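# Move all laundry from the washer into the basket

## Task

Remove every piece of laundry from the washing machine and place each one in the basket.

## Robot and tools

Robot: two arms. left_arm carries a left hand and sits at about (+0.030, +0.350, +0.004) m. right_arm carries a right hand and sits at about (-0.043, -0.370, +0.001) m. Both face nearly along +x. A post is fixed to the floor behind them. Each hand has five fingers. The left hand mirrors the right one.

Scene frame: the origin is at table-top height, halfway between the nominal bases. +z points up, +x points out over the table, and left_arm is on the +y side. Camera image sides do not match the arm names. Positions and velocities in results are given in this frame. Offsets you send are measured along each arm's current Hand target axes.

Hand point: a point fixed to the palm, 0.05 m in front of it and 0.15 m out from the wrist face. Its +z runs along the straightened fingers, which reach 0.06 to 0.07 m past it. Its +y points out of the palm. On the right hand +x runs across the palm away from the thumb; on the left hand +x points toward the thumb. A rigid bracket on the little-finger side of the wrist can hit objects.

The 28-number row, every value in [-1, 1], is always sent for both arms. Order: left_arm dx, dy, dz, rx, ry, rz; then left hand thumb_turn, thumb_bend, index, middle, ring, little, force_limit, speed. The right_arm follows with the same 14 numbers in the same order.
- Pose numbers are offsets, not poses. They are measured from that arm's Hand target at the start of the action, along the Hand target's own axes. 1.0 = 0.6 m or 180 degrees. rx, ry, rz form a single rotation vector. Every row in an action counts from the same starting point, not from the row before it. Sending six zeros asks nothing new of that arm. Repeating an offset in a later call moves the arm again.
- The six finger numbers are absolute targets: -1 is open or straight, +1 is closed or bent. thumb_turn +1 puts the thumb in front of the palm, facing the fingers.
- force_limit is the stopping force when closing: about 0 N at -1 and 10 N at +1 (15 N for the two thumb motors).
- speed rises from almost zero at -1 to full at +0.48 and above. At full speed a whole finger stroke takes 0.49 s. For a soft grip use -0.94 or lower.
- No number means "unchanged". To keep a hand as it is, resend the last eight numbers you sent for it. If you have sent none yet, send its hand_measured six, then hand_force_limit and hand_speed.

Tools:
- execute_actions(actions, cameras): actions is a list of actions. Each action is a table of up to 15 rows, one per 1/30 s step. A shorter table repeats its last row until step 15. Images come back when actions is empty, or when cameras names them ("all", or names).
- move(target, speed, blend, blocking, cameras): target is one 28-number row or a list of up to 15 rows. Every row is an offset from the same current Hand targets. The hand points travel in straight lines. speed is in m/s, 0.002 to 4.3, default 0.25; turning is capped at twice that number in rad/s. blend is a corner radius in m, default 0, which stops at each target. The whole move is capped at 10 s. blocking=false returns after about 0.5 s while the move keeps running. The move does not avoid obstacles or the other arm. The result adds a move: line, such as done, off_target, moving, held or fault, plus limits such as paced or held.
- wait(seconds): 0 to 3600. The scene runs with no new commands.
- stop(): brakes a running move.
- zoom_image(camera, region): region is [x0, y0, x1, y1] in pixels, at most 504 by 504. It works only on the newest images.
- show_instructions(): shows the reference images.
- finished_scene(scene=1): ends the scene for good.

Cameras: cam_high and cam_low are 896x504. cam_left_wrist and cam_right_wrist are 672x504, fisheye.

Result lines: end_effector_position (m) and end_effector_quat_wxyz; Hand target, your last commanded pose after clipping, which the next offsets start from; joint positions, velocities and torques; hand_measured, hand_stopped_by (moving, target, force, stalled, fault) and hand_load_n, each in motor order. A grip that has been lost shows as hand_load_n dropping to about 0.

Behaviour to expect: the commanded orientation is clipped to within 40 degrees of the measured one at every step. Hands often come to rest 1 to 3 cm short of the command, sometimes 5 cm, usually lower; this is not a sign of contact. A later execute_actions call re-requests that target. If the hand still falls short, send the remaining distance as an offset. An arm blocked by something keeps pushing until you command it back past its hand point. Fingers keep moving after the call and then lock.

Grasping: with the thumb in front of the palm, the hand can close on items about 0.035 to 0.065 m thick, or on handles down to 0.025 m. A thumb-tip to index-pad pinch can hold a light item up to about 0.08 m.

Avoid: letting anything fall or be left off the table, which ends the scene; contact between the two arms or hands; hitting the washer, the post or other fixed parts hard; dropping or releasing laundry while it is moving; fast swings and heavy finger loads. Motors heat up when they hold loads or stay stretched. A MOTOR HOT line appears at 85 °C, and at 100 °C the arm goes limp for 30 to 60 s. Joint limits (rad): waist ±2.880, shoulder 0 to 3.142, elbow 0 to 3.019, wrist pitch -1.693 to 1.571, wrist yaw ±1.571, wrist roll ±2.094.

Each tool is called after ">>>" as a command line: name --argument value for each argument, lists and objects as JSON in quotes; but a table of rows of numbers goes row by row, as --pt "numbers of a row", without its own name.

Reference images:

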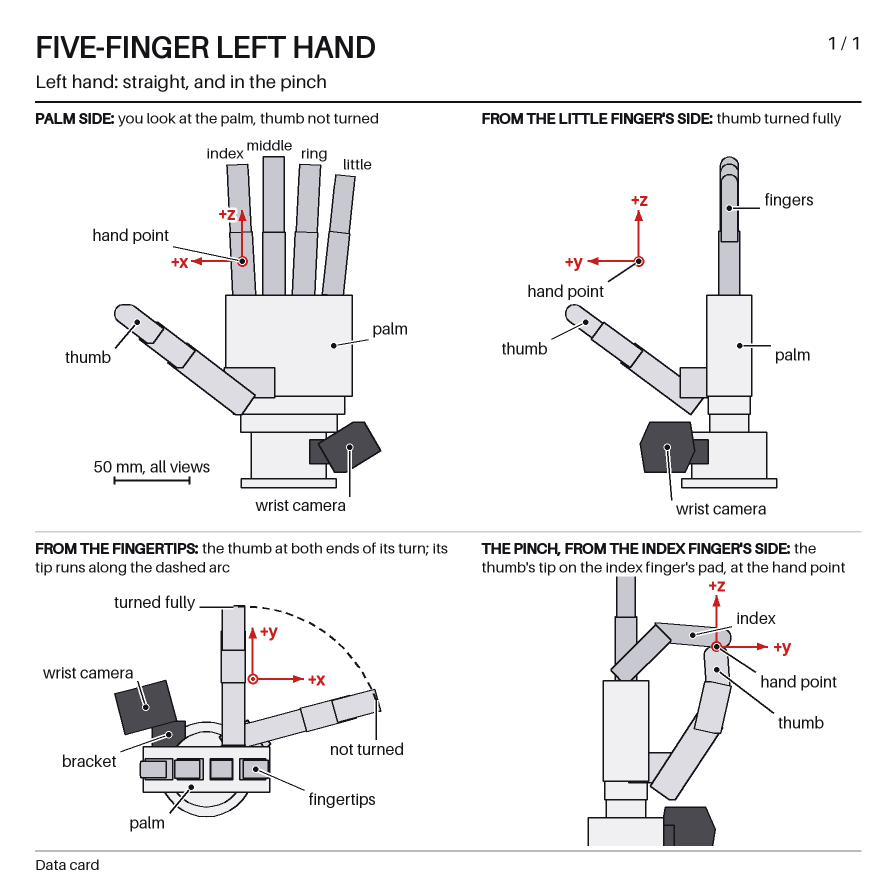

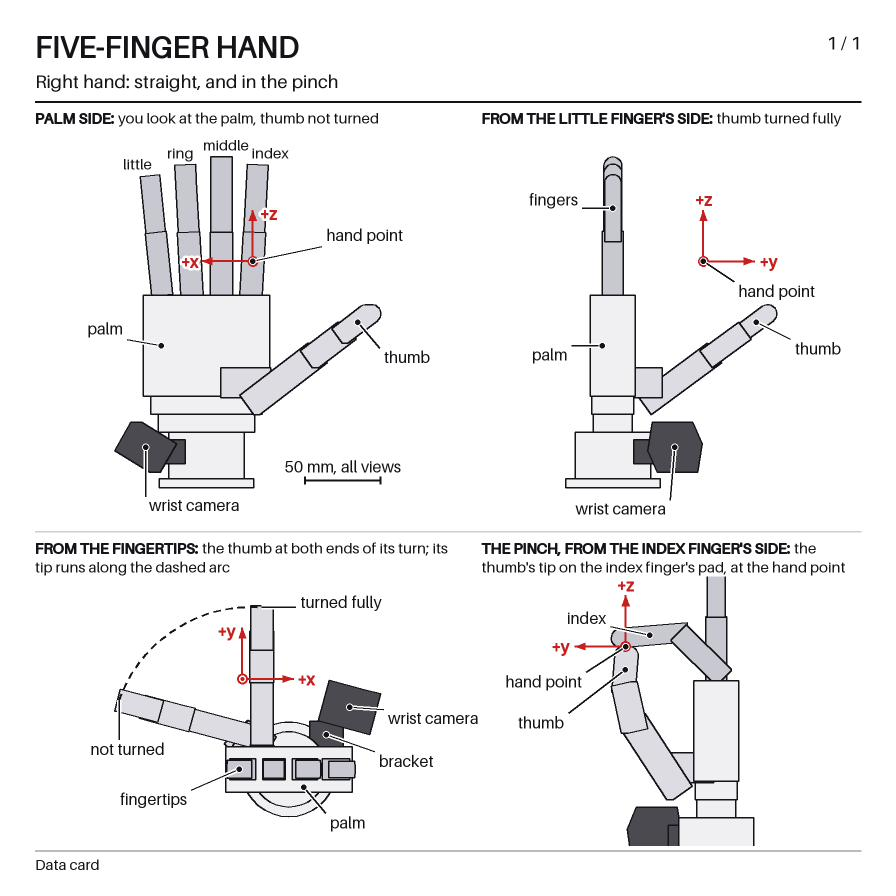

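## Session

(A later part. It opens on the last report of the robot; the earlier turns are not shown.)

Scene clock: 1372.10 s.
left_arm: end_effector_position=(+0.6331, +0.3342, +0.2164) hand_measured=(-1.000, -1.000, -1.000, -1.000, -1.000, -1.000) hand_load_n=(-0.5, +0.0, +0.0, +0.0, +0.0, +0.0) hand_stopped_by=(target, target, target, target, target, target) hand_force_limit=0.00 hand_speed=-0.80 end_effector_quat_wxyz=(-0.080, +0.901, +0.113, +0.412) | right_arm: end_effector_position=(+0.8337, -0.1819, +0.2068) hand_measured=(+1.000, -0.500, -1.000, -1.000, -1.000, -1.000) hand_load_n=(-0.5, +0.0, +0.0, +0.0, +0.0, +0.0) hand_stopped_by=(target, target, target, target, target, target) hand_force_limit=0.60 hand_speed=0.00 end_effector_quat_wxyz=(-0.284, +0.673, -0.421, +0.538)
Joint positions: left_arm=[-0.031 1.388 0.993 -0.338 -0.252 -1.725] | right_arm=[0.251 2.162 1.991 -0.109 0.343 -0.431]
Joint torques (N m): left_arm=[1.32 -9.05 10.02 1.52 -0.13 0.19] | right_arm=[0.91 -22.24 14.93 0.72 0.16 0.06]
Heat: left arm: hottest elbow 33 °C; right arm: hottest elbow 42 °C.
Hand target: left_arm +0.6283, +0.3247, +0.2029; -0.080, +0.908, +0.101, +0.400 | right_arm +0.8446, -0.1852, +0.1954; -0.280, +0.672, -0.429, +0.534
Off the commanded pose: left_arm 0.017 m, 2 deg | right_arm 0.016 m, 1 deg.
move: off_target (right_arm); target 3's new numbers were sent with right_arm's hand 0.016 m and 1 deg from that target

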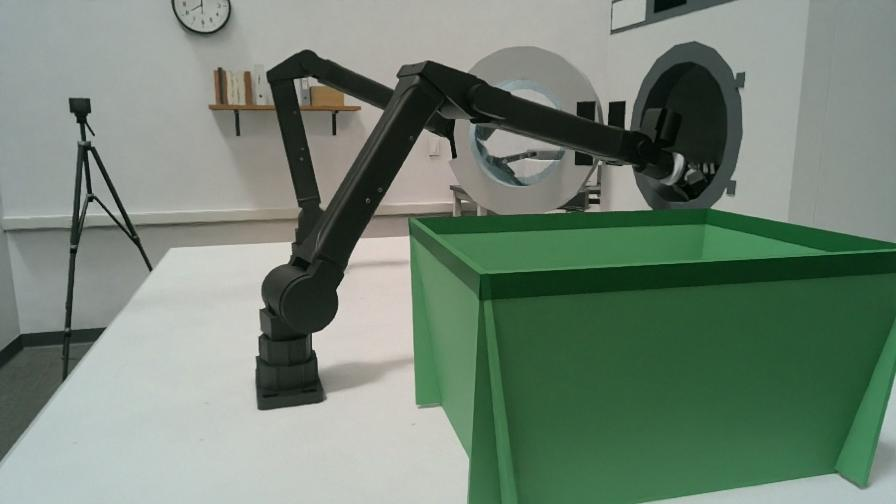

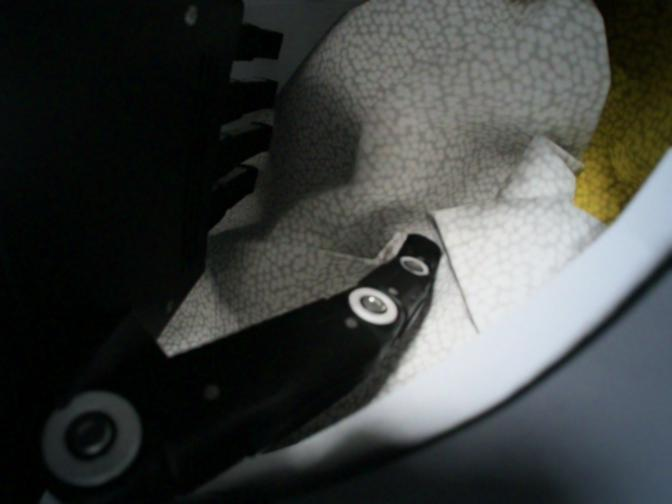

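>>> move --pt "0 0 0 0 0 0 -1 -1 -1 -1 -1 -1 0 -0.8 0 0 0 0 0 0 1 -0.5 0.0 0.0 0.0 0.0 0.7 -0.4" --pt "0 0 0 0 0 0 -1 -1 -1 -1 -1 -1 0 -0.8 0 0.005 0 0 0 0 1 -0.5 0.4 0.4 0.4 0.4 0.7 -0.4" --cameras '["cam_right_wrist"]' --speed 0.05

Scene clock: 1378.03 s.
left_arm: end_effector_position=(+0.6331, +0.3342, +0.2164) hand_measured=(-1.000, -1.000, -1.000, -1.000, -1.000, -1.000) hand_load_n=(+0.0, -0.5, +0.0, +0.0, +0.0, +0.0) hand_stopped_by=(target, target, target, target, target, target) hand_force_limit=0.00 hand_speed=-0.80 end_effector_quat_wxyz=(-0.080, +0.901, +0.113, +0.412) | right_arm: end_effector_position=(+0.8367, -0.1804, +0.2165) hand_measured=(+1.000, -0.504, +0.266, +0.322, +0.400, +0.400) hand_load_n=(+0.0, +17.0, +6.0, +9.0, +2.0, +0.5) hand_stopped_by=(target, target, force, force, target, target) hand_force_limit=0.70 hand_speed=-0.40 end_effector_quat_wxyz=(-0.289, +0.668, -0.420, +0.542)
Joint positions: left_arm=[-0.031 1.388 0.993 -0.338 -0.252 -1.725] | right_arm=[0.251 2.162 2.007 -0.109 0.343 -0.429]
Joint torques (N m): left_arm=[0.85 -9.29 10.11 1.58 -0.11 0.19] | right_arm=[0.73 -22.59 12.77 0.95 0.13 0.06]
Heat: left arm: hottest elbow 33 °C; right arm: hottest elbow 42 °C.
Hand target: left_arm +0.6283, +0.3247, +0.2029; -0.080, +0.908, +0.101, +0.400 | right_arm +0.8438, -0.1865, +0.1929; -0.280, +0.672, -0.429, +0.534
Off the commanded pose: left_arm 0.017 m, 2 deg | right_arm 0.025 m, 2 deg.
move: off_target (right_arm); target 2's new numbers were sent with right_arm's hand 0.026 m and 2 deg from that target

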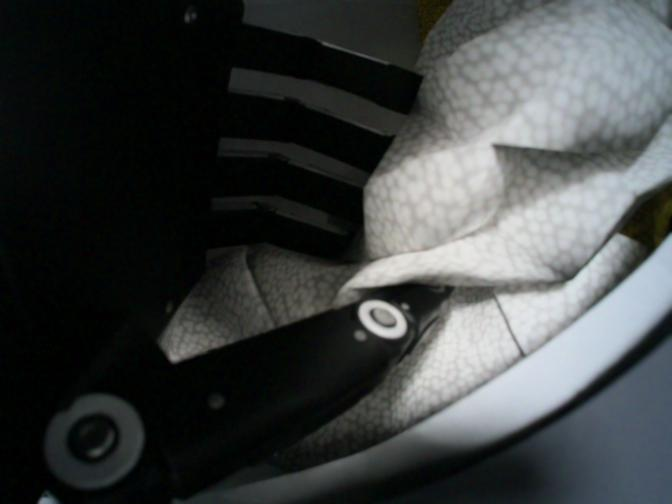

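>>> move --pt "0 0 0 0 0 0 -1 -1 -1 -1 -1 -1 0 -0.8 0.0255 -0.0595 -0.06 0.035 0 0 1 -0.5 0.4 0.4 0.4 0.4 0.7 -0.4" --pt "0 0 0 0 0 0 -1 -1 -1 -1 -1 -1 0 -0.8 0.048 -0.085 -0.156 0.065 0 0 1 -0.5 0.4 0.4 0.4 0.4 0.7 -0.4" --cameras '["cam_right_wrist"]' --speed 0.05 --blend 0.015

Scene clock: 1394.67 s.
left_arm: end_effector_position=(+0.6331, +0.3342, +0.2164) hand_measured=(-1.000, -1.000, -1.000, -1.000, -1.000, -1.000) hand_load_n=(+0.0, +0.0, +0.0, +0.0, +0.0, +0.0) hand_stopped_by=(target, target, target, target, target, target) hand_force_limit=0.00 hand_speed=-0.80 end_effector_quat_wxyz=(-0.080, +0.901, +0.113, +0.412) | right_arm: end_effector_position=(+0.7809, -0.1850, +0.2730) hand_measured=(+1.000, -0.504, +0.266, +0.322, +0.400, +0.400) hand_load_n=(+1.0, +15.0, +6.5, +9.5, +2.0, +0.0) hand_stopped_by=(target, target, force, force, target, target) hand_force_limit=0.70 hand_speed=-0.40 end_effector_quat_wxyz=(-0.351, +0.634, -0.379, +0.575)
Joint positions: left_arm=[-0.031 1.388 0.993 -0.338 -0.252 -1.725] | right_arm=[0.251 1.934 1.68 0.158 0.272 -0.46]
Joint torques (N m): left_arm=[1.03 -9 9.96 1.4 -0.12 0.19] | right_arm=[2.43 -24.18 8.95 1.32 0.15 -0.22]
Heat: left arm: hottest elbow 33 °C; right arm: hottest elbow 42 °C.
Hand target: left_arm +0.6283, +0.3247, +0.2029; -0.080, +0.908, +0.101, +0.400 | right_arm +0.7699, -0.1799, +0.2747; -0.347, +0.641, -0.372, +0.575
Off the commanded pose: left_arm 0.017 m, 2 deg | right_arm 0.012 m, 1 deg.
move: off_target (right_arm)

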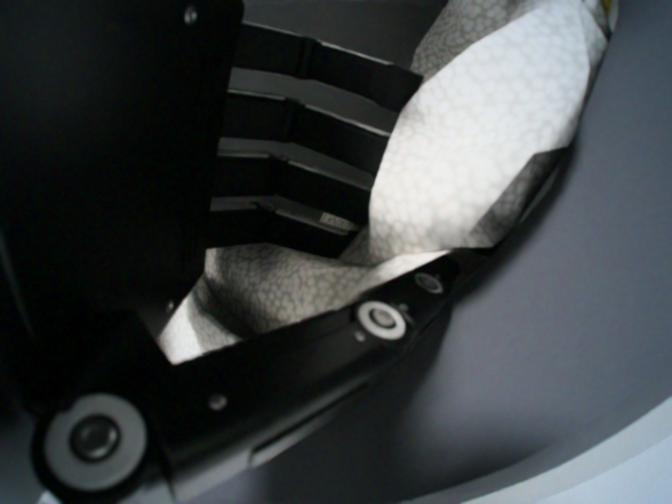

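>>> move --pt "0 0 0 0 0 0 -1 -1 -1 -1 -1 -1 0 -0.8 0.027 -0.037 -0.139 0 0 0 1 -0.5 0.4 0.4 0.4 0.4 0.7 -0.4" --pt "0 0 0 0 0 0 -1 -1 -1 -1 -1 -1 0 -0.8 0.108 -0.14 -0.353 0 0 0 1 -0.5 0.4 0.4 0.4 0.4 0.7 -0.4" --cameras '["cam_high","cam_low","cam_right_wrist"]' --speed 0.07 --blend 0.015

Scene clock: 1406.83 s.
left_arm: end_effector_position=(+0.6331, +0.3342, +0.2164) hand_measured=(-1.000, -1.000, -1.000, -1.000, -1.000, -1.000) hand_load_n=(-0.5, +0.0, +0.0, +0.0, +0.0, +0.0) hand_stopped_by=(target, target, target, target, target, target) hand_force_limit=0.00 hand_speed=-0.80 end_effector_quat_wxyz=(-0.080, +0.901, +0.113, +0.412) | right_arm: end_effector_position=(+0.5758, -0.2015, +0.3904) hand_measured=(+1.000, -0.504, +0.266, +0.322, +0.400, +0.400) hand_load_n=(+1.5, +15.5, +4.5, +8.5, +0.0, +0.0) hand_stopped_by=(target, target, force, force, target, target) hand_force_limit=0.70 hand_speed=-0.40 end_effector_quat_wxyz=(-0.344, +0.643, -0.376, +0.572)
Joint positions: left_arm=[-0.031 1.388 0.993 -0.338 -0.252 -1.725] | right_arm=[0.341 1.364 1.29 -0.043 0.358 -0.46]
Joint torques (N m): left_arm=[1.26 -9.17 10.06 1.51 -0.14 0.18] | right_arm=[2.14 -14.92 11.74 1.25 0.16 -0.11]
Heat: left arm: hottest elbow 33 °C; right arm: hottest elbow 42 °C.
Hand target: left_arm +0.6283, +0.3247, +0.2029; -0.080, +0.908, +0.101, +0.400 | right_arm +0.5697, -0.1995, +0.3999; -0.347, +0.640, -0.372, +0.575
Off the commanded pose: left_arm 0.017 m, 2 deg | right_arm 0.011 m, 1 deg.
move: off_target (right_arm)

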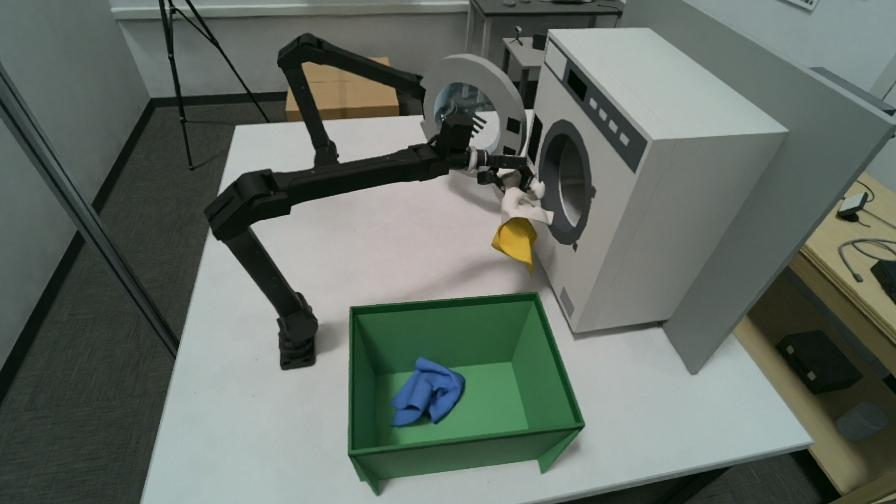

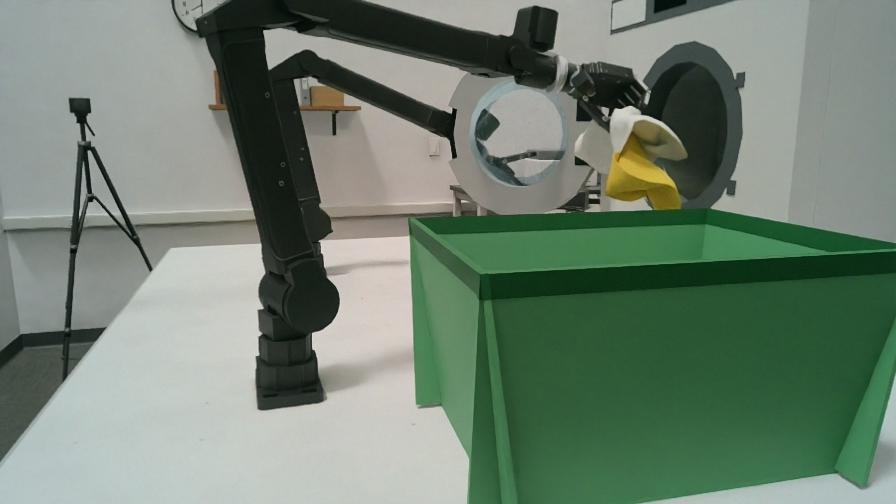

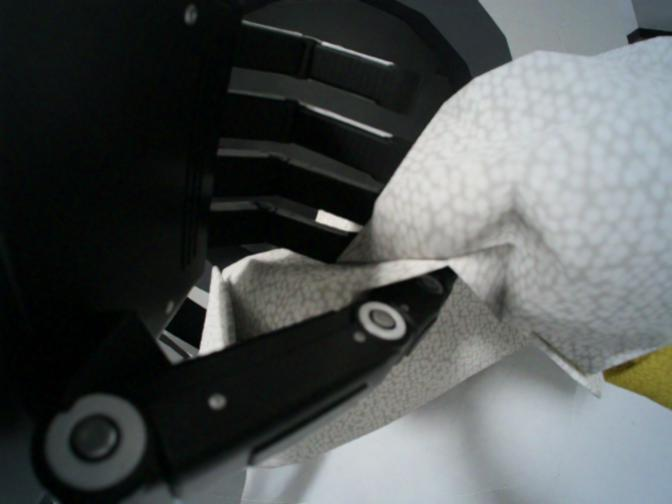

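>>> move --pt "0 0 0 0 0 0 -1 -1 -1 -1 -1 -1 0 -0.8 0.171 0.0315 -0.126 0 0 0 1 -0.5 0.4 0.4 0.4 0.4 0.7 -0.4" --pt "0 0 0 0 0 0 -1 -1 -1 -1 -1 -1 0 -0.8 0.544 0.244 -0.367 -0.123 -0.068 0 1 -0.5 0.4 0.4 0.4 0.4 0.7 -0.4" --cameras '["cam_high","cam_low","cam_right_wrist"]' --speed 0.1 --blend 0.03

Scene clock: 1437.93 s.
left_arm: end_effector_position=(+0.6331, +0.3342, +0.2164) hand_measured=(-1.000, -1.000, -1.000, -1.000, -1.000, -1.000) hand_load_n=(+0.0, -0.5, +0.0, +0.0, +0.0, +0.0) hand_stopped_by=(target, target, target, target, target, target) hand_force_limit=0.00 hand_speed=-0.80 end_effector_quat_wxyz=(-0.080, +0.901, +0.113, +0.412) | right_arm: end_effector_position=(+0.3542, -0.5553, +0.4159) hand_measured=(+1.000, -0.504, +0.266, +0.322, +0.400, +0.400) hand_load_n=(+1.0, +15.5, +5.0, +8.5, +0.0, +0.0) hand_stopped_by=(target, target, force, force, target, target) hand_force_limit=0.70 hand_speed=-0.40 end_effector_quat_wxyz=(-0.258, +0.754, -0.456, +0.395)
Joint positions: left_arm=[-0.031 1.388 0.993 -0.338 -0.252 -1.725] | right_arm=[-0.639 1.115 1.451 -1.03 -0.523 -0.842]
Joint torques (N m): left_arm=[1.14 -8.76 10.1 1.43 -0.16 0.2] | right_arm=[1.38 -7.12 16.42 0.83 -0.42 -0.18]
Heat: left arm: hottest elbow 33 °C; right arm: hottest elbow 41 °C.
Hand target: left_arm +0.6283, +0.3247, +0.2029; -0.080, +0.908, +0.101, +0.400 | right_arm +0.3591, -0.5595, +0.4495; -0.255, +0.752, -0.437, +0.422
Off the commanded pose: left_arm 0.017 m, 2 deg | right_arm 0.034 m, 4 deg.
move: off_target (right_arm)

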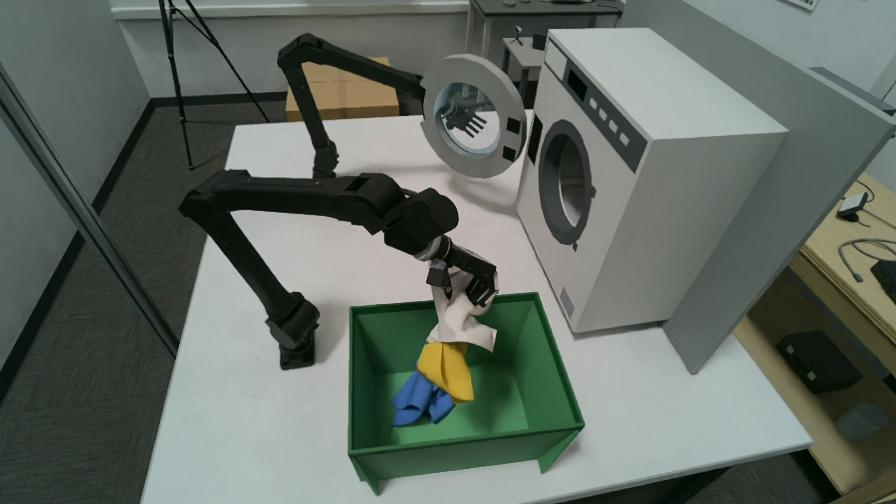

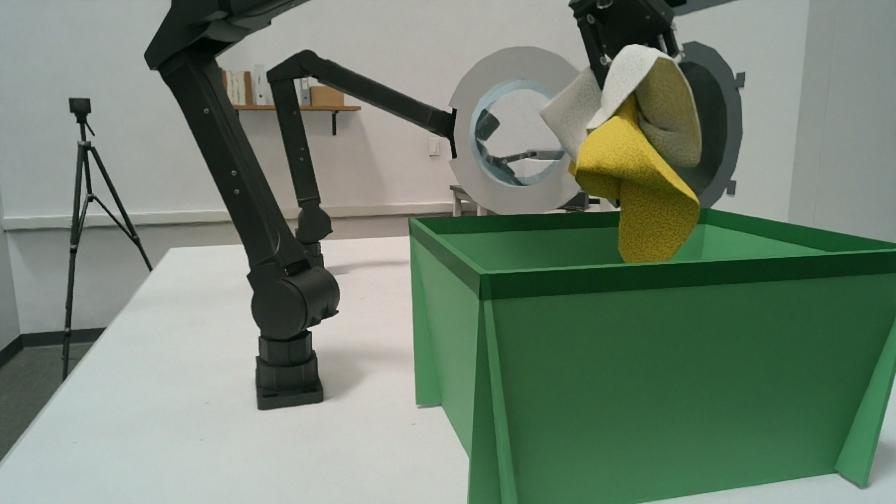

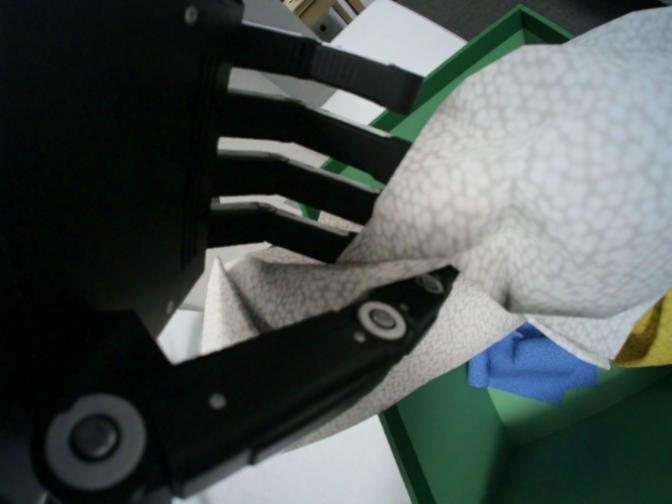

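>>> move --pt "0 0 0 0 0 0 -1 -1 -1 -1 -1 -1 0 -0.8 -0.013 0.126 0.032 -0.2875 -0.1575 0 1 -0.5 0.4 0.4 0.4 0.4 0.7 -0.4" --pt "0 0 0 0 0 0 -1 -1 -1 -1 -1 -1 0 -0.8 -0.136 0.352 0.186 -0.2875 -0.1575 0 1 -0.5 0.4 0.4 0.4 0.4 0.7 -0.4" --cameras '["cam_high","cam_low","cam_right_wrist"]' --speed 0.1 --blend 0.02

Scene clock: 1456.93 s.
left_arm: end_effector_position=(+0.6331, +0.3342, +0.2164) hand_measured=(-1.000, -1.000, -1.000, -1.000, -1.000, -1.000) hand_load_n=(-0.5, -0.5, +0.0, +0.0, +0.0, +0.0) hand_stopped_by=(target, target, target, target, target, target) hand_force_limit=0.00 hand_speed=-0.80 end_effector_quat_wxyz=(-0.080, +0.901, +0.113, +0.412) | right_arm: end_effector_position=(+0.3384, -0.5886, +0.2021) hand_measured=(+1.000, -0.504, +0.266, +0.322, +0.400, +0.400) hand_load_n=(+0.5, +15.5, +4.5, +9.0, +0.0, +0.0) hand_stopped_by=(target, target, force, force, target, target) hand_force_limit=0.70 hand_speed=-0.40 end_effector_quat_wxyz=(+0.000, +0.866, -0.500, -0.001)
Joint positions: left_arm=[-0.031 1.388 0.993 -0.338 -0.252 -1.725] | right_arm=[-0.477 1.646 1.558 -1.484 -0.001 -0.969]
Joint torques (N m): left_arm=[1.26 -8.7 10.1 1.54 -0.15 0.14] | right_arm=[1.38 -15.38 9.74 0.05 0.02 0.02]
Heat: left arm: hottest elbow 33 °C; right arm: hottest elbow 45 °C.
Hand target: left_arm +0.6283, +0.3247, +0.2029; -0.080, +0.908, +0.101, +0.400 | right_arm +0.3401, -0.5897, +0.1997; -0.001, +0.865, -0.502, +0.001
Off the commanded pose: left_arm 0.017 m, 2 deg | right_arm 0.003 m, 0 deg.
move: done

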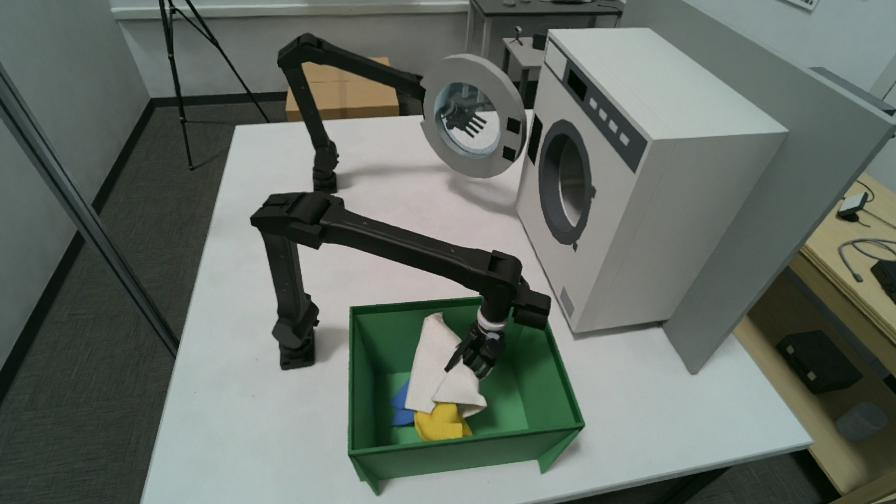

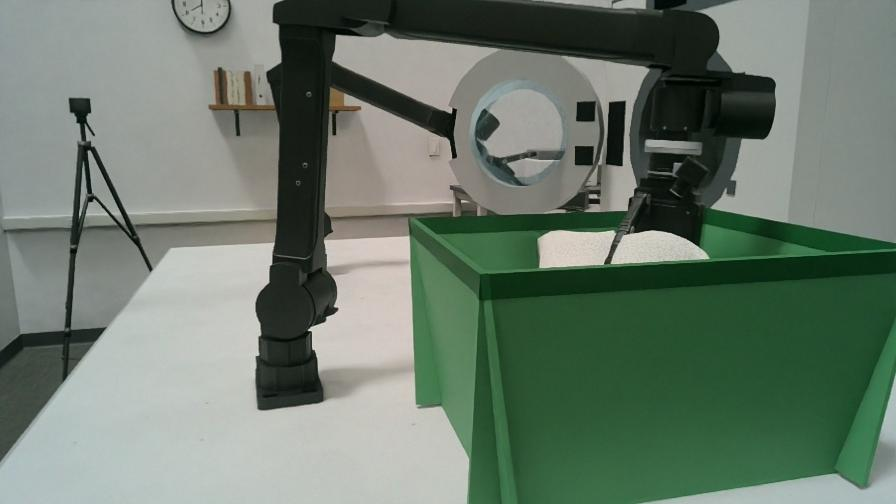

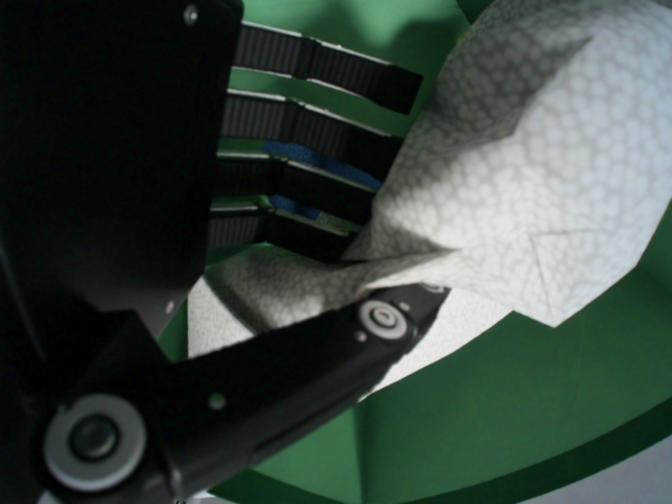

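>>> move --pt "0 0 0 0 0 0 -1 -1 -1 -1 -1 -1 0 -0.8 0.04 0 0.2 0 0 0 1 -0.5 0.4 0.4 0.4 0.4 0.7 -0.4" --pt "0 0 0 0 0 0 -1 -1 -1 -1 -1 -1 0 -0.8 0.04 0 0.203 0 0 0 1 -1 0.3 0.3 0.3 0.3 0.7 -0.4" --pt "0 0 0 0 0 0 -1 -1 -1 -1 -1 -1 0 -0.8 0.04 0 0.18 0 0 0 1 -1 -0.4 -0.4 -0.4 -0.4 0.7 -0.4" --cameras '["cam_high","cam_low","cam_right_wrist"]' --speed 0.08

Scene clock: 1466.83 s.
left_arm: end_effector_position=(+0.6331, +0.3342, +0.2164) hand_measured=(-1.000, -1.000, -1.000, -1.000, -1.000, -1.000) hand_load_n=(+0.0, +0.0, +0.0, +0.0, +0.0, +0.0) hand_stopped_by=(target, target, target, target, target, target) hand_force_limit=0.00 hand_speed=-0.80 end_effector_quat_wxyz=(-0.080, +0.901, +0.113, +0.412) | right_arm: end_effector_position=(+0.3511, -0.6057, +0.0886) hand_measured=(+1.000, -1.000, -0.400, -0.400, -0.400, -0.400) hand_load_n=(+0.0, +0.0, -0.5, +0.0, +0.0, +0.0) hand_stopped_by=(target, target, target, target, target, target) hand_force_limit=0.70 hand_speed=-0.40 end_effector_quat_wxyz=(+0.000, +0.864, -0.503, +0.000)
Joint positions: left_arm=[-0.031 1.388 0.993 -0.338 -0.252 -1.725] | right_arm=[-0.496 1.76 1.402 -1.214 0 -0.982]
Joint torques (N m): left_arm=[1.14 -9.11 10.14 1.43 -0.14 0.18] | right_arm=[0.91 -16.38 10.14 -0.44 0.01 -0.12]
Heat: left arm: hottest elbow 33 °C; right arm: hottest elbow 44 °C.
Hand target: left_arm +0.6283, +0.3247, +0.2029; -0.080, +0.908, +0.101, +0.400 | right_arm +0.3522, -0.6105, +0.0917; -0.001, +0.865, -0.502, +0.001
Off the commanded pose: left_arm 0.017 m, 2 deg | right_arm 0.006 m, 0 deg.
move: done; target 2's new numbers were sent with right_arm's hand 0.014 m and 1 deg from that target

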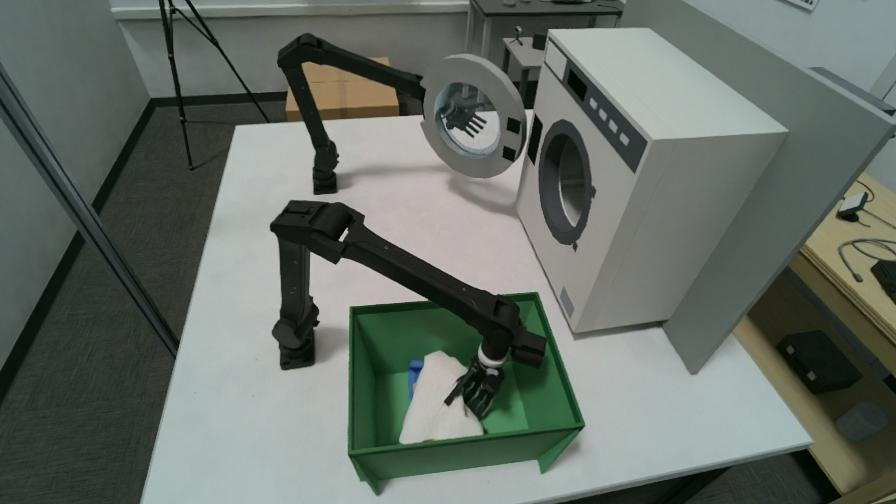

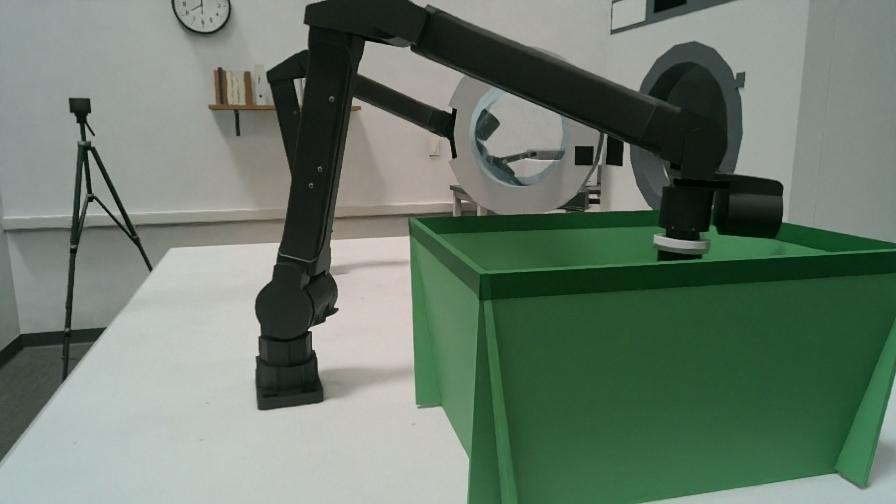

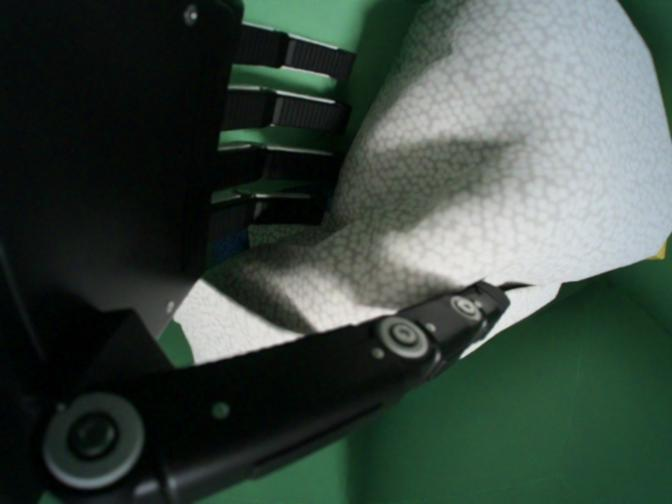

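>>> move --pt "0 0 0 0 0 0 -1 -1 -1 -1 -1 -1 0 -0.8 0 0 -0.2 0 0 0 1 -1 -0.4 -0.4 -0.4 -0.4 0.7 -0.4" --pt "0 0 0 0 0 0 -1 -1 -1 -1 -1 -1 0 -0.8 0 0 -0.6 0 0 0 1 -1 -0.4 -0.4 -0.4 -0.4 0.7 -0.4" --pt "0 0 0 0 0 0 -1 -1 -1 -1 -1 -1 0 -0.8 -0.254 -0.429 -0.597 0.205 0.113 0 1 0 -1 -1 -1 -1 0.7 0" --pt "0 0 0 0 0 0 -1 -1 -1 -1 -1 -1 0 -0.8 -0.363 -0.7415 -0.463 0.4105 0.2254 0 1 0 -1 -1 -1 -1 0.7 0" --pt "0 0 0 0 0 0 -1 -1 -1 -1 -1 -1 0 -0.8 -0.332 -0.8965 -0.413 0.4105 0.2254 0 1 0 -1 -1 -1 -1 0.7 0" --cameras '["all"]' --speed '[0.1,0.25,0.25,0.25,0.15]' --blend '[0.02,0.02,0.03,0.02,0]'

Scene clock: 1492.93 s.
left_arm: end_effector_position=(+0.6331, +0.3342, +0.2164) hand_measured=(-1.000, -1.000, -1.000, -1.000, -1.000, -1.000) hand_load_n=(+0.0, +0.0, +0.0, +0.0, +0.0, +0.0) hand_stopped_by=(target, target, target, target, target, target) hand_force_limit=0.00 hand_speed=-0.80 end_effector_quat_wxyz=(-0.080, +0.901, +0.113, +0.412) | right_arm: end_effector_position=(+0.7041, -0.1747, +0.3124) hand_measured=(+1.000, +0.000, -1.000, -1.000, -1.000, -1.000) hand_load_n=(+0.5, +0.0, +0.0, +0.0, +0.0, +0.0) hand_stopped_by=(target, target, target, target, target, target) hand_force_limit=0.70 hand_speed=0.00 end_effector_quat_wxyz=(-0.335, +0.657, -0.379, +0.559)
Joint positions: left_arm=[-0.031 1.388 0.993 -0.338 -0.252 -1.725] | right_arm=[0.301 1.734 1.541 0.032 0.312 -0.458]
Joint torques (N m): left_arm=[1.38 -9.29 10.07 1.5 -0.11 0.19] | right_arm=[1.49 -17.73 16.09 2.03 0.11 -0.18]
Heat: left arm: hottest elbow 33 °C; right arm: hottest elbow 41 °C.
Hand target: left_arm +0.6283, +0.3247, +0.2029; -0.080, +0.908, +0.101, +0.400 | right_arm +0.7201, -0.1708, +0.3402; -0.347, +0.641, -0.372, +0.575
Off the commanded pose: left_arm 0.017 m, 2 deg | right_arm 0.032 m, 3 deg.
move: off_target (right_arm); blend cut to 0 m at target 3

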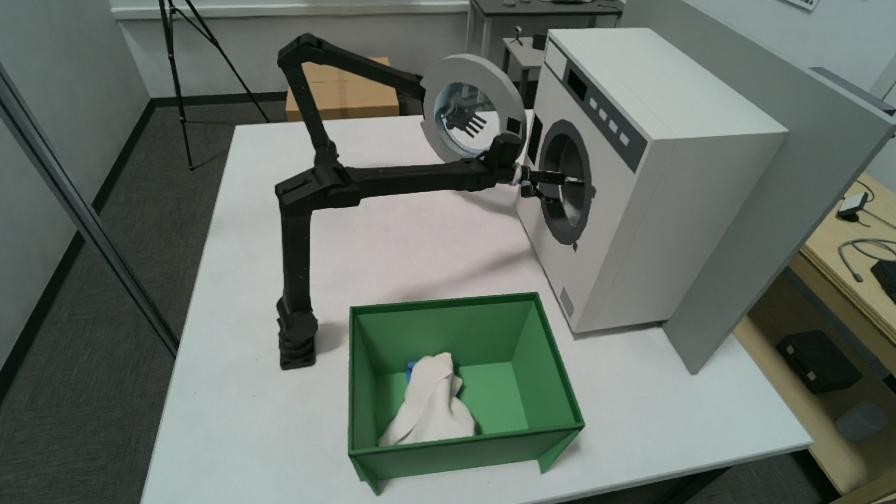

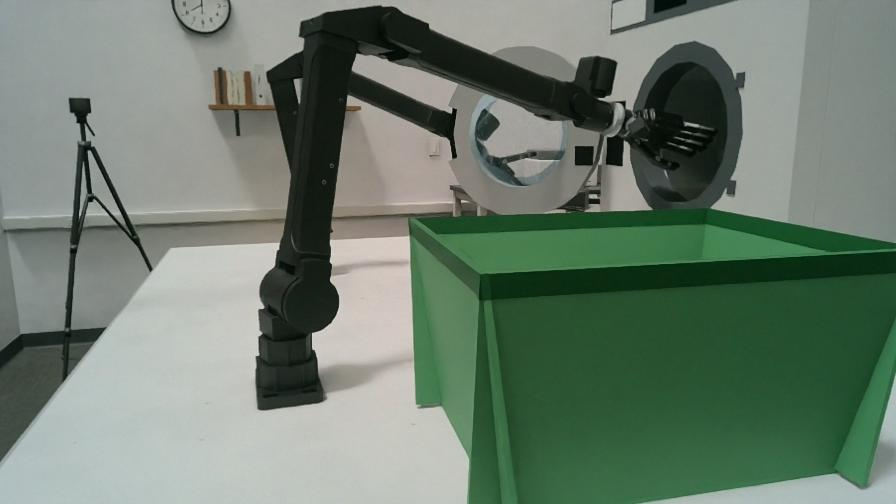

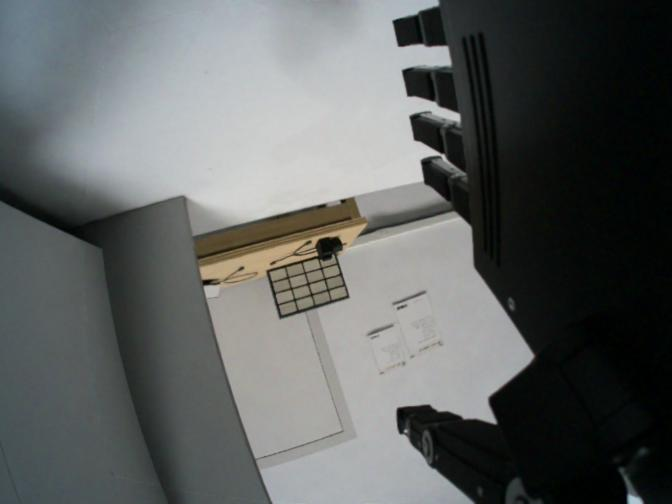

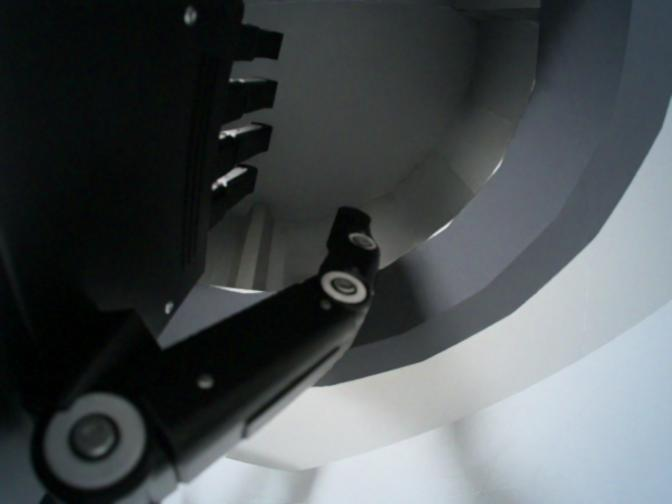

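>>> move --target '[0,0,0,0,0,0,-1,-1,-1,-1,-1,-1,0,-0.8, 0,0,0.14,0,0,0.12,-1,-1,-1,-1,-1,-1,0.7,0]' --cameras '["cam_right_wrist"]' --speed 0.12

>>> zoom_image --camera "cam_right_wrist" --region '[180, 0, 672, 504]'

Scene clock: 1500.87 s.
left_arm: end_effector_position=(+0.6331, +0.3342, +0.2164) hand_measured=(-1.000, -1.000, -1.000, -1.000, -1.000, -1.000) hand_load_n=(+0.0, +0.0, +0.0, +0.0, +0.0, +0.0) hand_stopped_by=(target, target, target, target, target, target) hand_force_limit=0.00 hand_speed=-0.80 end_effector_quat_wxyz=(-0.080, +0.901, +0.113, +0.412) | right_arm: end_effector_position=(+0.7904, -0.1693, +0.3111) hand_measured=(-1.000, -1.000, -1.000, -1.000, -1.000, -1.000) hand_load_n=(+0.0, +0.0, +0.0, -0.5, +0.0, +0.0) hand_stopped_by=(target, target, target, target, target, target) hand_force_limit=0.70 hand_speed=0.00 end_effector_quat_wxyz=(-0.437, +0.572, -0.486, +0.496)
Joint positions: left_arm=[-0.031 1.388 0.993 -0.338 -0.252 -1.725] | right_arm=[0.234 1.938 1.803 0.004 0.244 -0.113]
Joint torques (N m): left_arm=[1.26 -9.11 9.99 1.42 -0.15 0.2] | right_arm=[1.03 -21.13 16.8 1.01 -0.11 0.12]
Heat: left arm: hottest elbow 33 °C; right arm: hottest elbow 43 °C.
Hand target: left_arm +0.6283, +0.3247, +0.2029; -0.080, +0.908, +0.101, +0.400 | right_arm +0.8037, -0.1696, +0.3322; -0.449, +0.560, -0.486, +0.500
Off the commanded pose: left_arm 0.017 m, 2 deg | right_arm 0.025 m, 2 deg.
move: off_target (right_arm)

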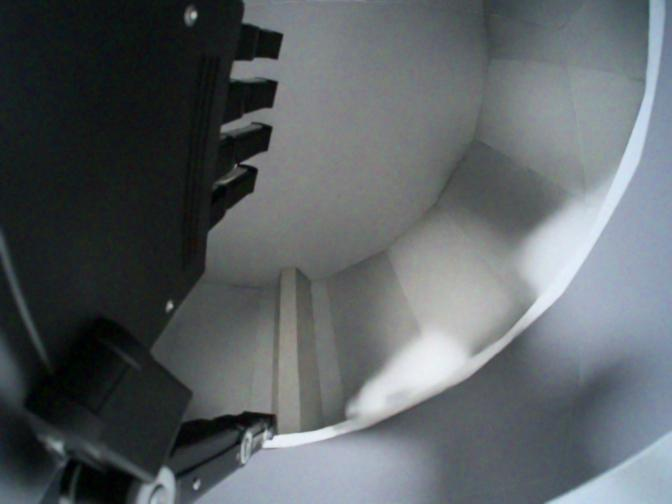

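Scaled by 1.000.

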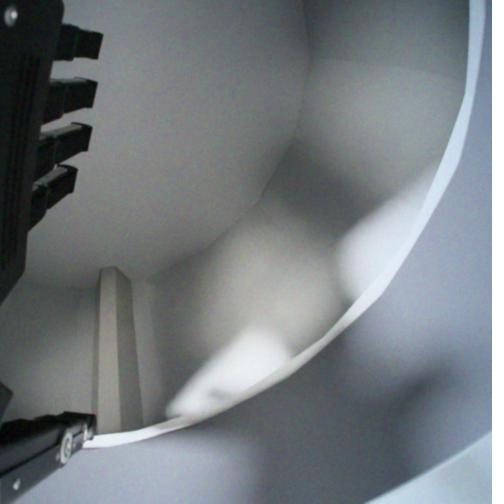

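>>> move --target '[0,0,0,0,0,0,-1,-1,-1,-1,-1,-1,0,-0.8, 0,0.06,0.09,0,0,0,-1,-1,-1,-1,-1,-1,0.7,0]' --cameras '["cam_right_wrist"]' --speed 0.1

>>> zoom_image --camera "cam_right_wrist" --region '[250, 150, 600, 504]'

Scene clock: 1510.60 s.
left_arm: end_effector_position=(+0.6331, +0.3342, +0.2164) hand_measured=(-1.000, -1.000, -1.000, -1.000, -1.000, -1.000) hand_load_n=(+0.0, +0.0, +0.0, +0.0, +0.0, +0.0) hand_stopped_by=(target, target, target, target, target, target) hand_force_limit=0.00 hand_speed=-0.80 end_effector_quat_wxyz=(-0.080, +0.901, +0.113, +0.412) | right_arm: end_effector_position=(+0.8405, -0.1724, +0.2625) hand_measured=(-1.000, -1.000, -1.000, -1.000, -1.000, -1.000) hand_load_n=(+0.0, +0.0, +0.0, +0.0, +0.0, -0.5) hand_stopped_by=(target, target, target, target, target, target) hand_force_limit=0.70 hand_speed=0.00 end_effector_quat_wxyz=(-0.432, +0.577, -0.490, +0.491)
Joint positions: left_arm=[-0.031 1.388 0.993 -0.338 -0.252 -1.725] | right_arm=[0.211 2.1 1.947 0.004 0.222 -0.113]
Joint torques (N m): left_arm=[1.14 -8.7 10.11 1.5 -0.11 0.17] | right_arm=[1.08 -24.35 16.35 1.51 -0.11 0.09]
Heat: left arm: hottest elbow 33 °C; right arm: hottest elbow 46 °C.
Hand target: left_arm +0.6283, +0.3247, +0.2029; -0.080, +0.908, +0.101, +0.400 | right_arm +0.8540, -0.1730, +0.2912; -0.449, +0.560, -0.485, +0.500
Off the commanded pose: left_arm 0.017 m, 2 deg | right_arm 0.032 m, 3 deg.
move: off_target (right_arm)

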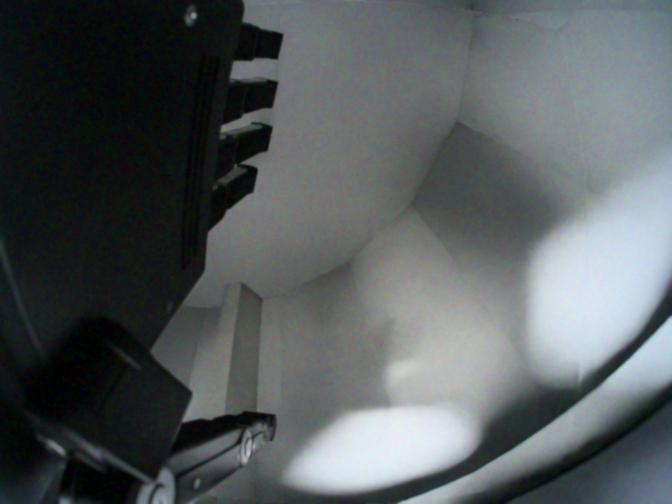

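Scaled by 1.424 from the camera's image (finer frame: 960x720).

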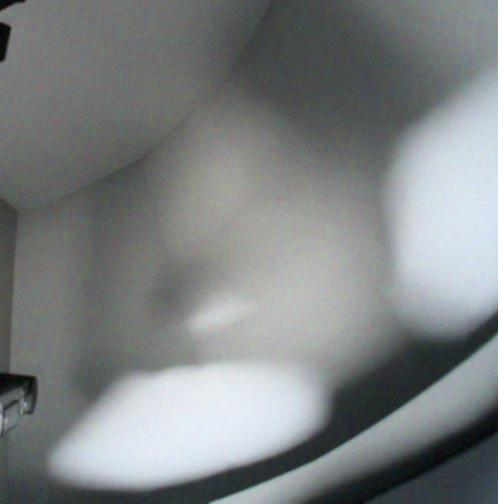

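>>> move --target '[0,0,0,0,0,0,-1,-1,-1,-1,-1,-1,0,-0.8, 0.02,-0.04,-0.52,0,0,0,-1,-1,-1,-1,-1,-1,0.7,0]' --cameras '["cam_high","cam_low","cam_right_wrist"]' --speed 0.2

>>> zoom_image --camera "cam_high" --region '[340, 280, 600, 500]'

>>> zoom_image --camera "cam_low" --region '[600, 20, 800, 220]'

Scene clock: 1528.03 s.
left_arm: end_effector_position=(+0.6331, +0.3342, +0.2164) hand_measured=(-1.000, -1.000, -1.000, -1.000, -1.000, -1.000) hand_load_n=(+0.0, +0.0, +0.0, +0.0, +0.0, +0.0) hand_stopped_by=(target, target, target, target, target, target) hand_force_limit=0.00 hand_speed=-0.80 end_effector_quat_wxyz=(-0.080, +0.901, +0.113, +0.412) | right_arm: end_effector_position=(+0.5473, -0.1892, +0.3591) hand_measured=(-1.000, -1.000, -1.000, -1.000, -1.000, -1.000) hand_load_n=(+0.0, +0.0, +0.0, +0.0, +0.0, +0.0) hand_stopped_by=(target, target, target, target, target, target) hand_force_limit=0.70 hand_speed=0.00 end_effector_quat_wxyz=(-0.454, +0.554, -0.479, +0.507)
Joint positions: left_arm=[-0.031 1.388 0.993 -0.338 -0.252 -1.725] | right_arm=[0.338 1.289 1.101 0.11 0.351 -0.1]
Joint torques (N m): left_arm=[0.91 -9.17 10.13 1.43 -0.13 0.18] | right_arm=[1.79 -10.52 10.65 1.02 0.11 0.09]
Heat: left arm: hottest elbow 33 °C; right arm: hottest elbow 45 °C.
Hand target: left_arm +0.6283, +0.3247, +0.2029; -0.080, +0.908, +0.101, +0.400 | right_arm +0.5462, -0.1872, +0.3467; -0.448, +0.560, -0.486, +0.500
Off the commanded pose: left_arm 0.017 m, 2 deg | right_arm 0.013 m, 1 deg.
move: off_target (right_arm)

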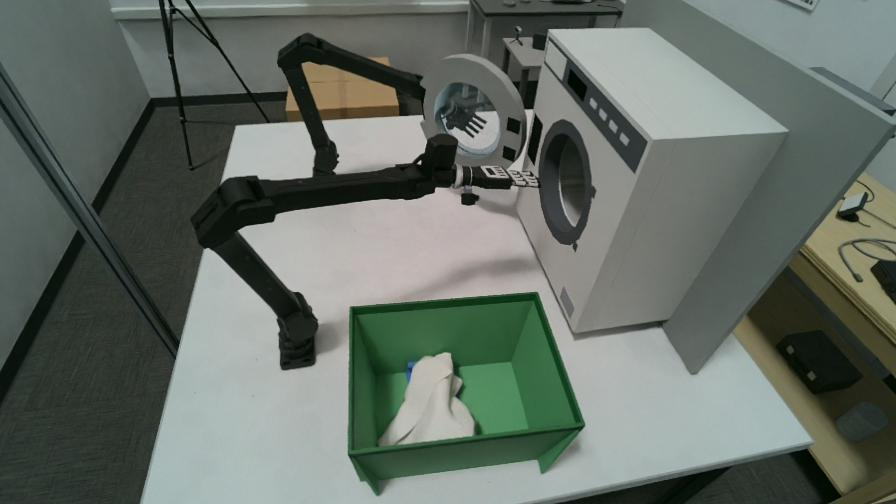

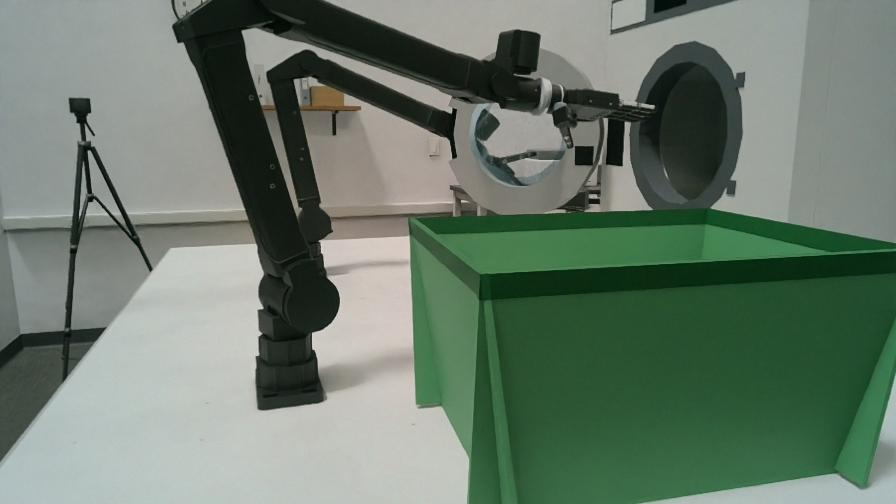

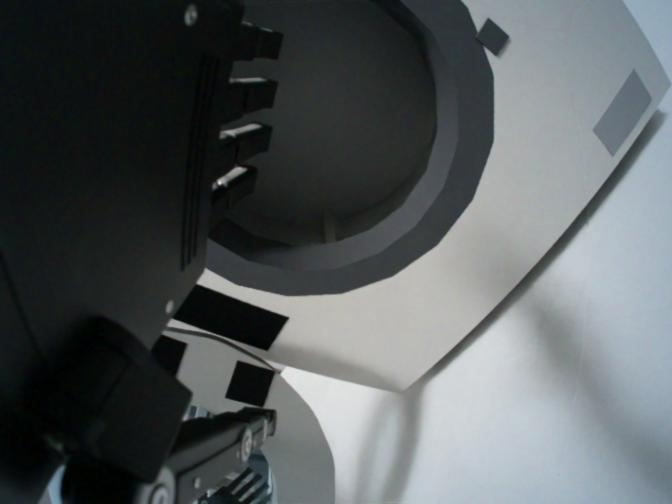

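Scaled by 1.938 from the camera's image (finer frame: 1280x720).

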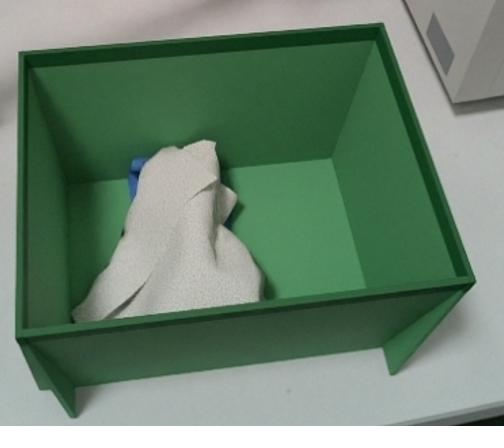

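Scaled by 2.520 from the camera's image (finer frame: 1280x720).

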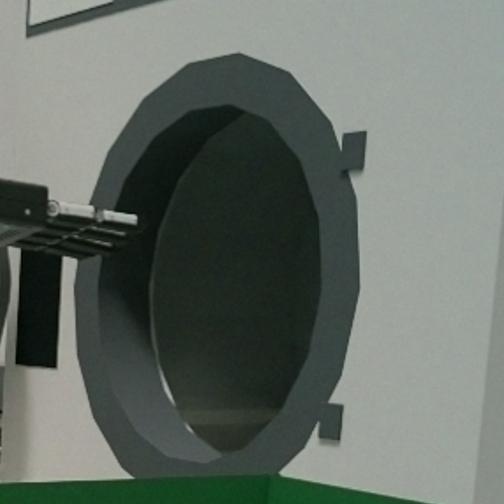

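>>> finished_scene

The scene is finished: the task was done.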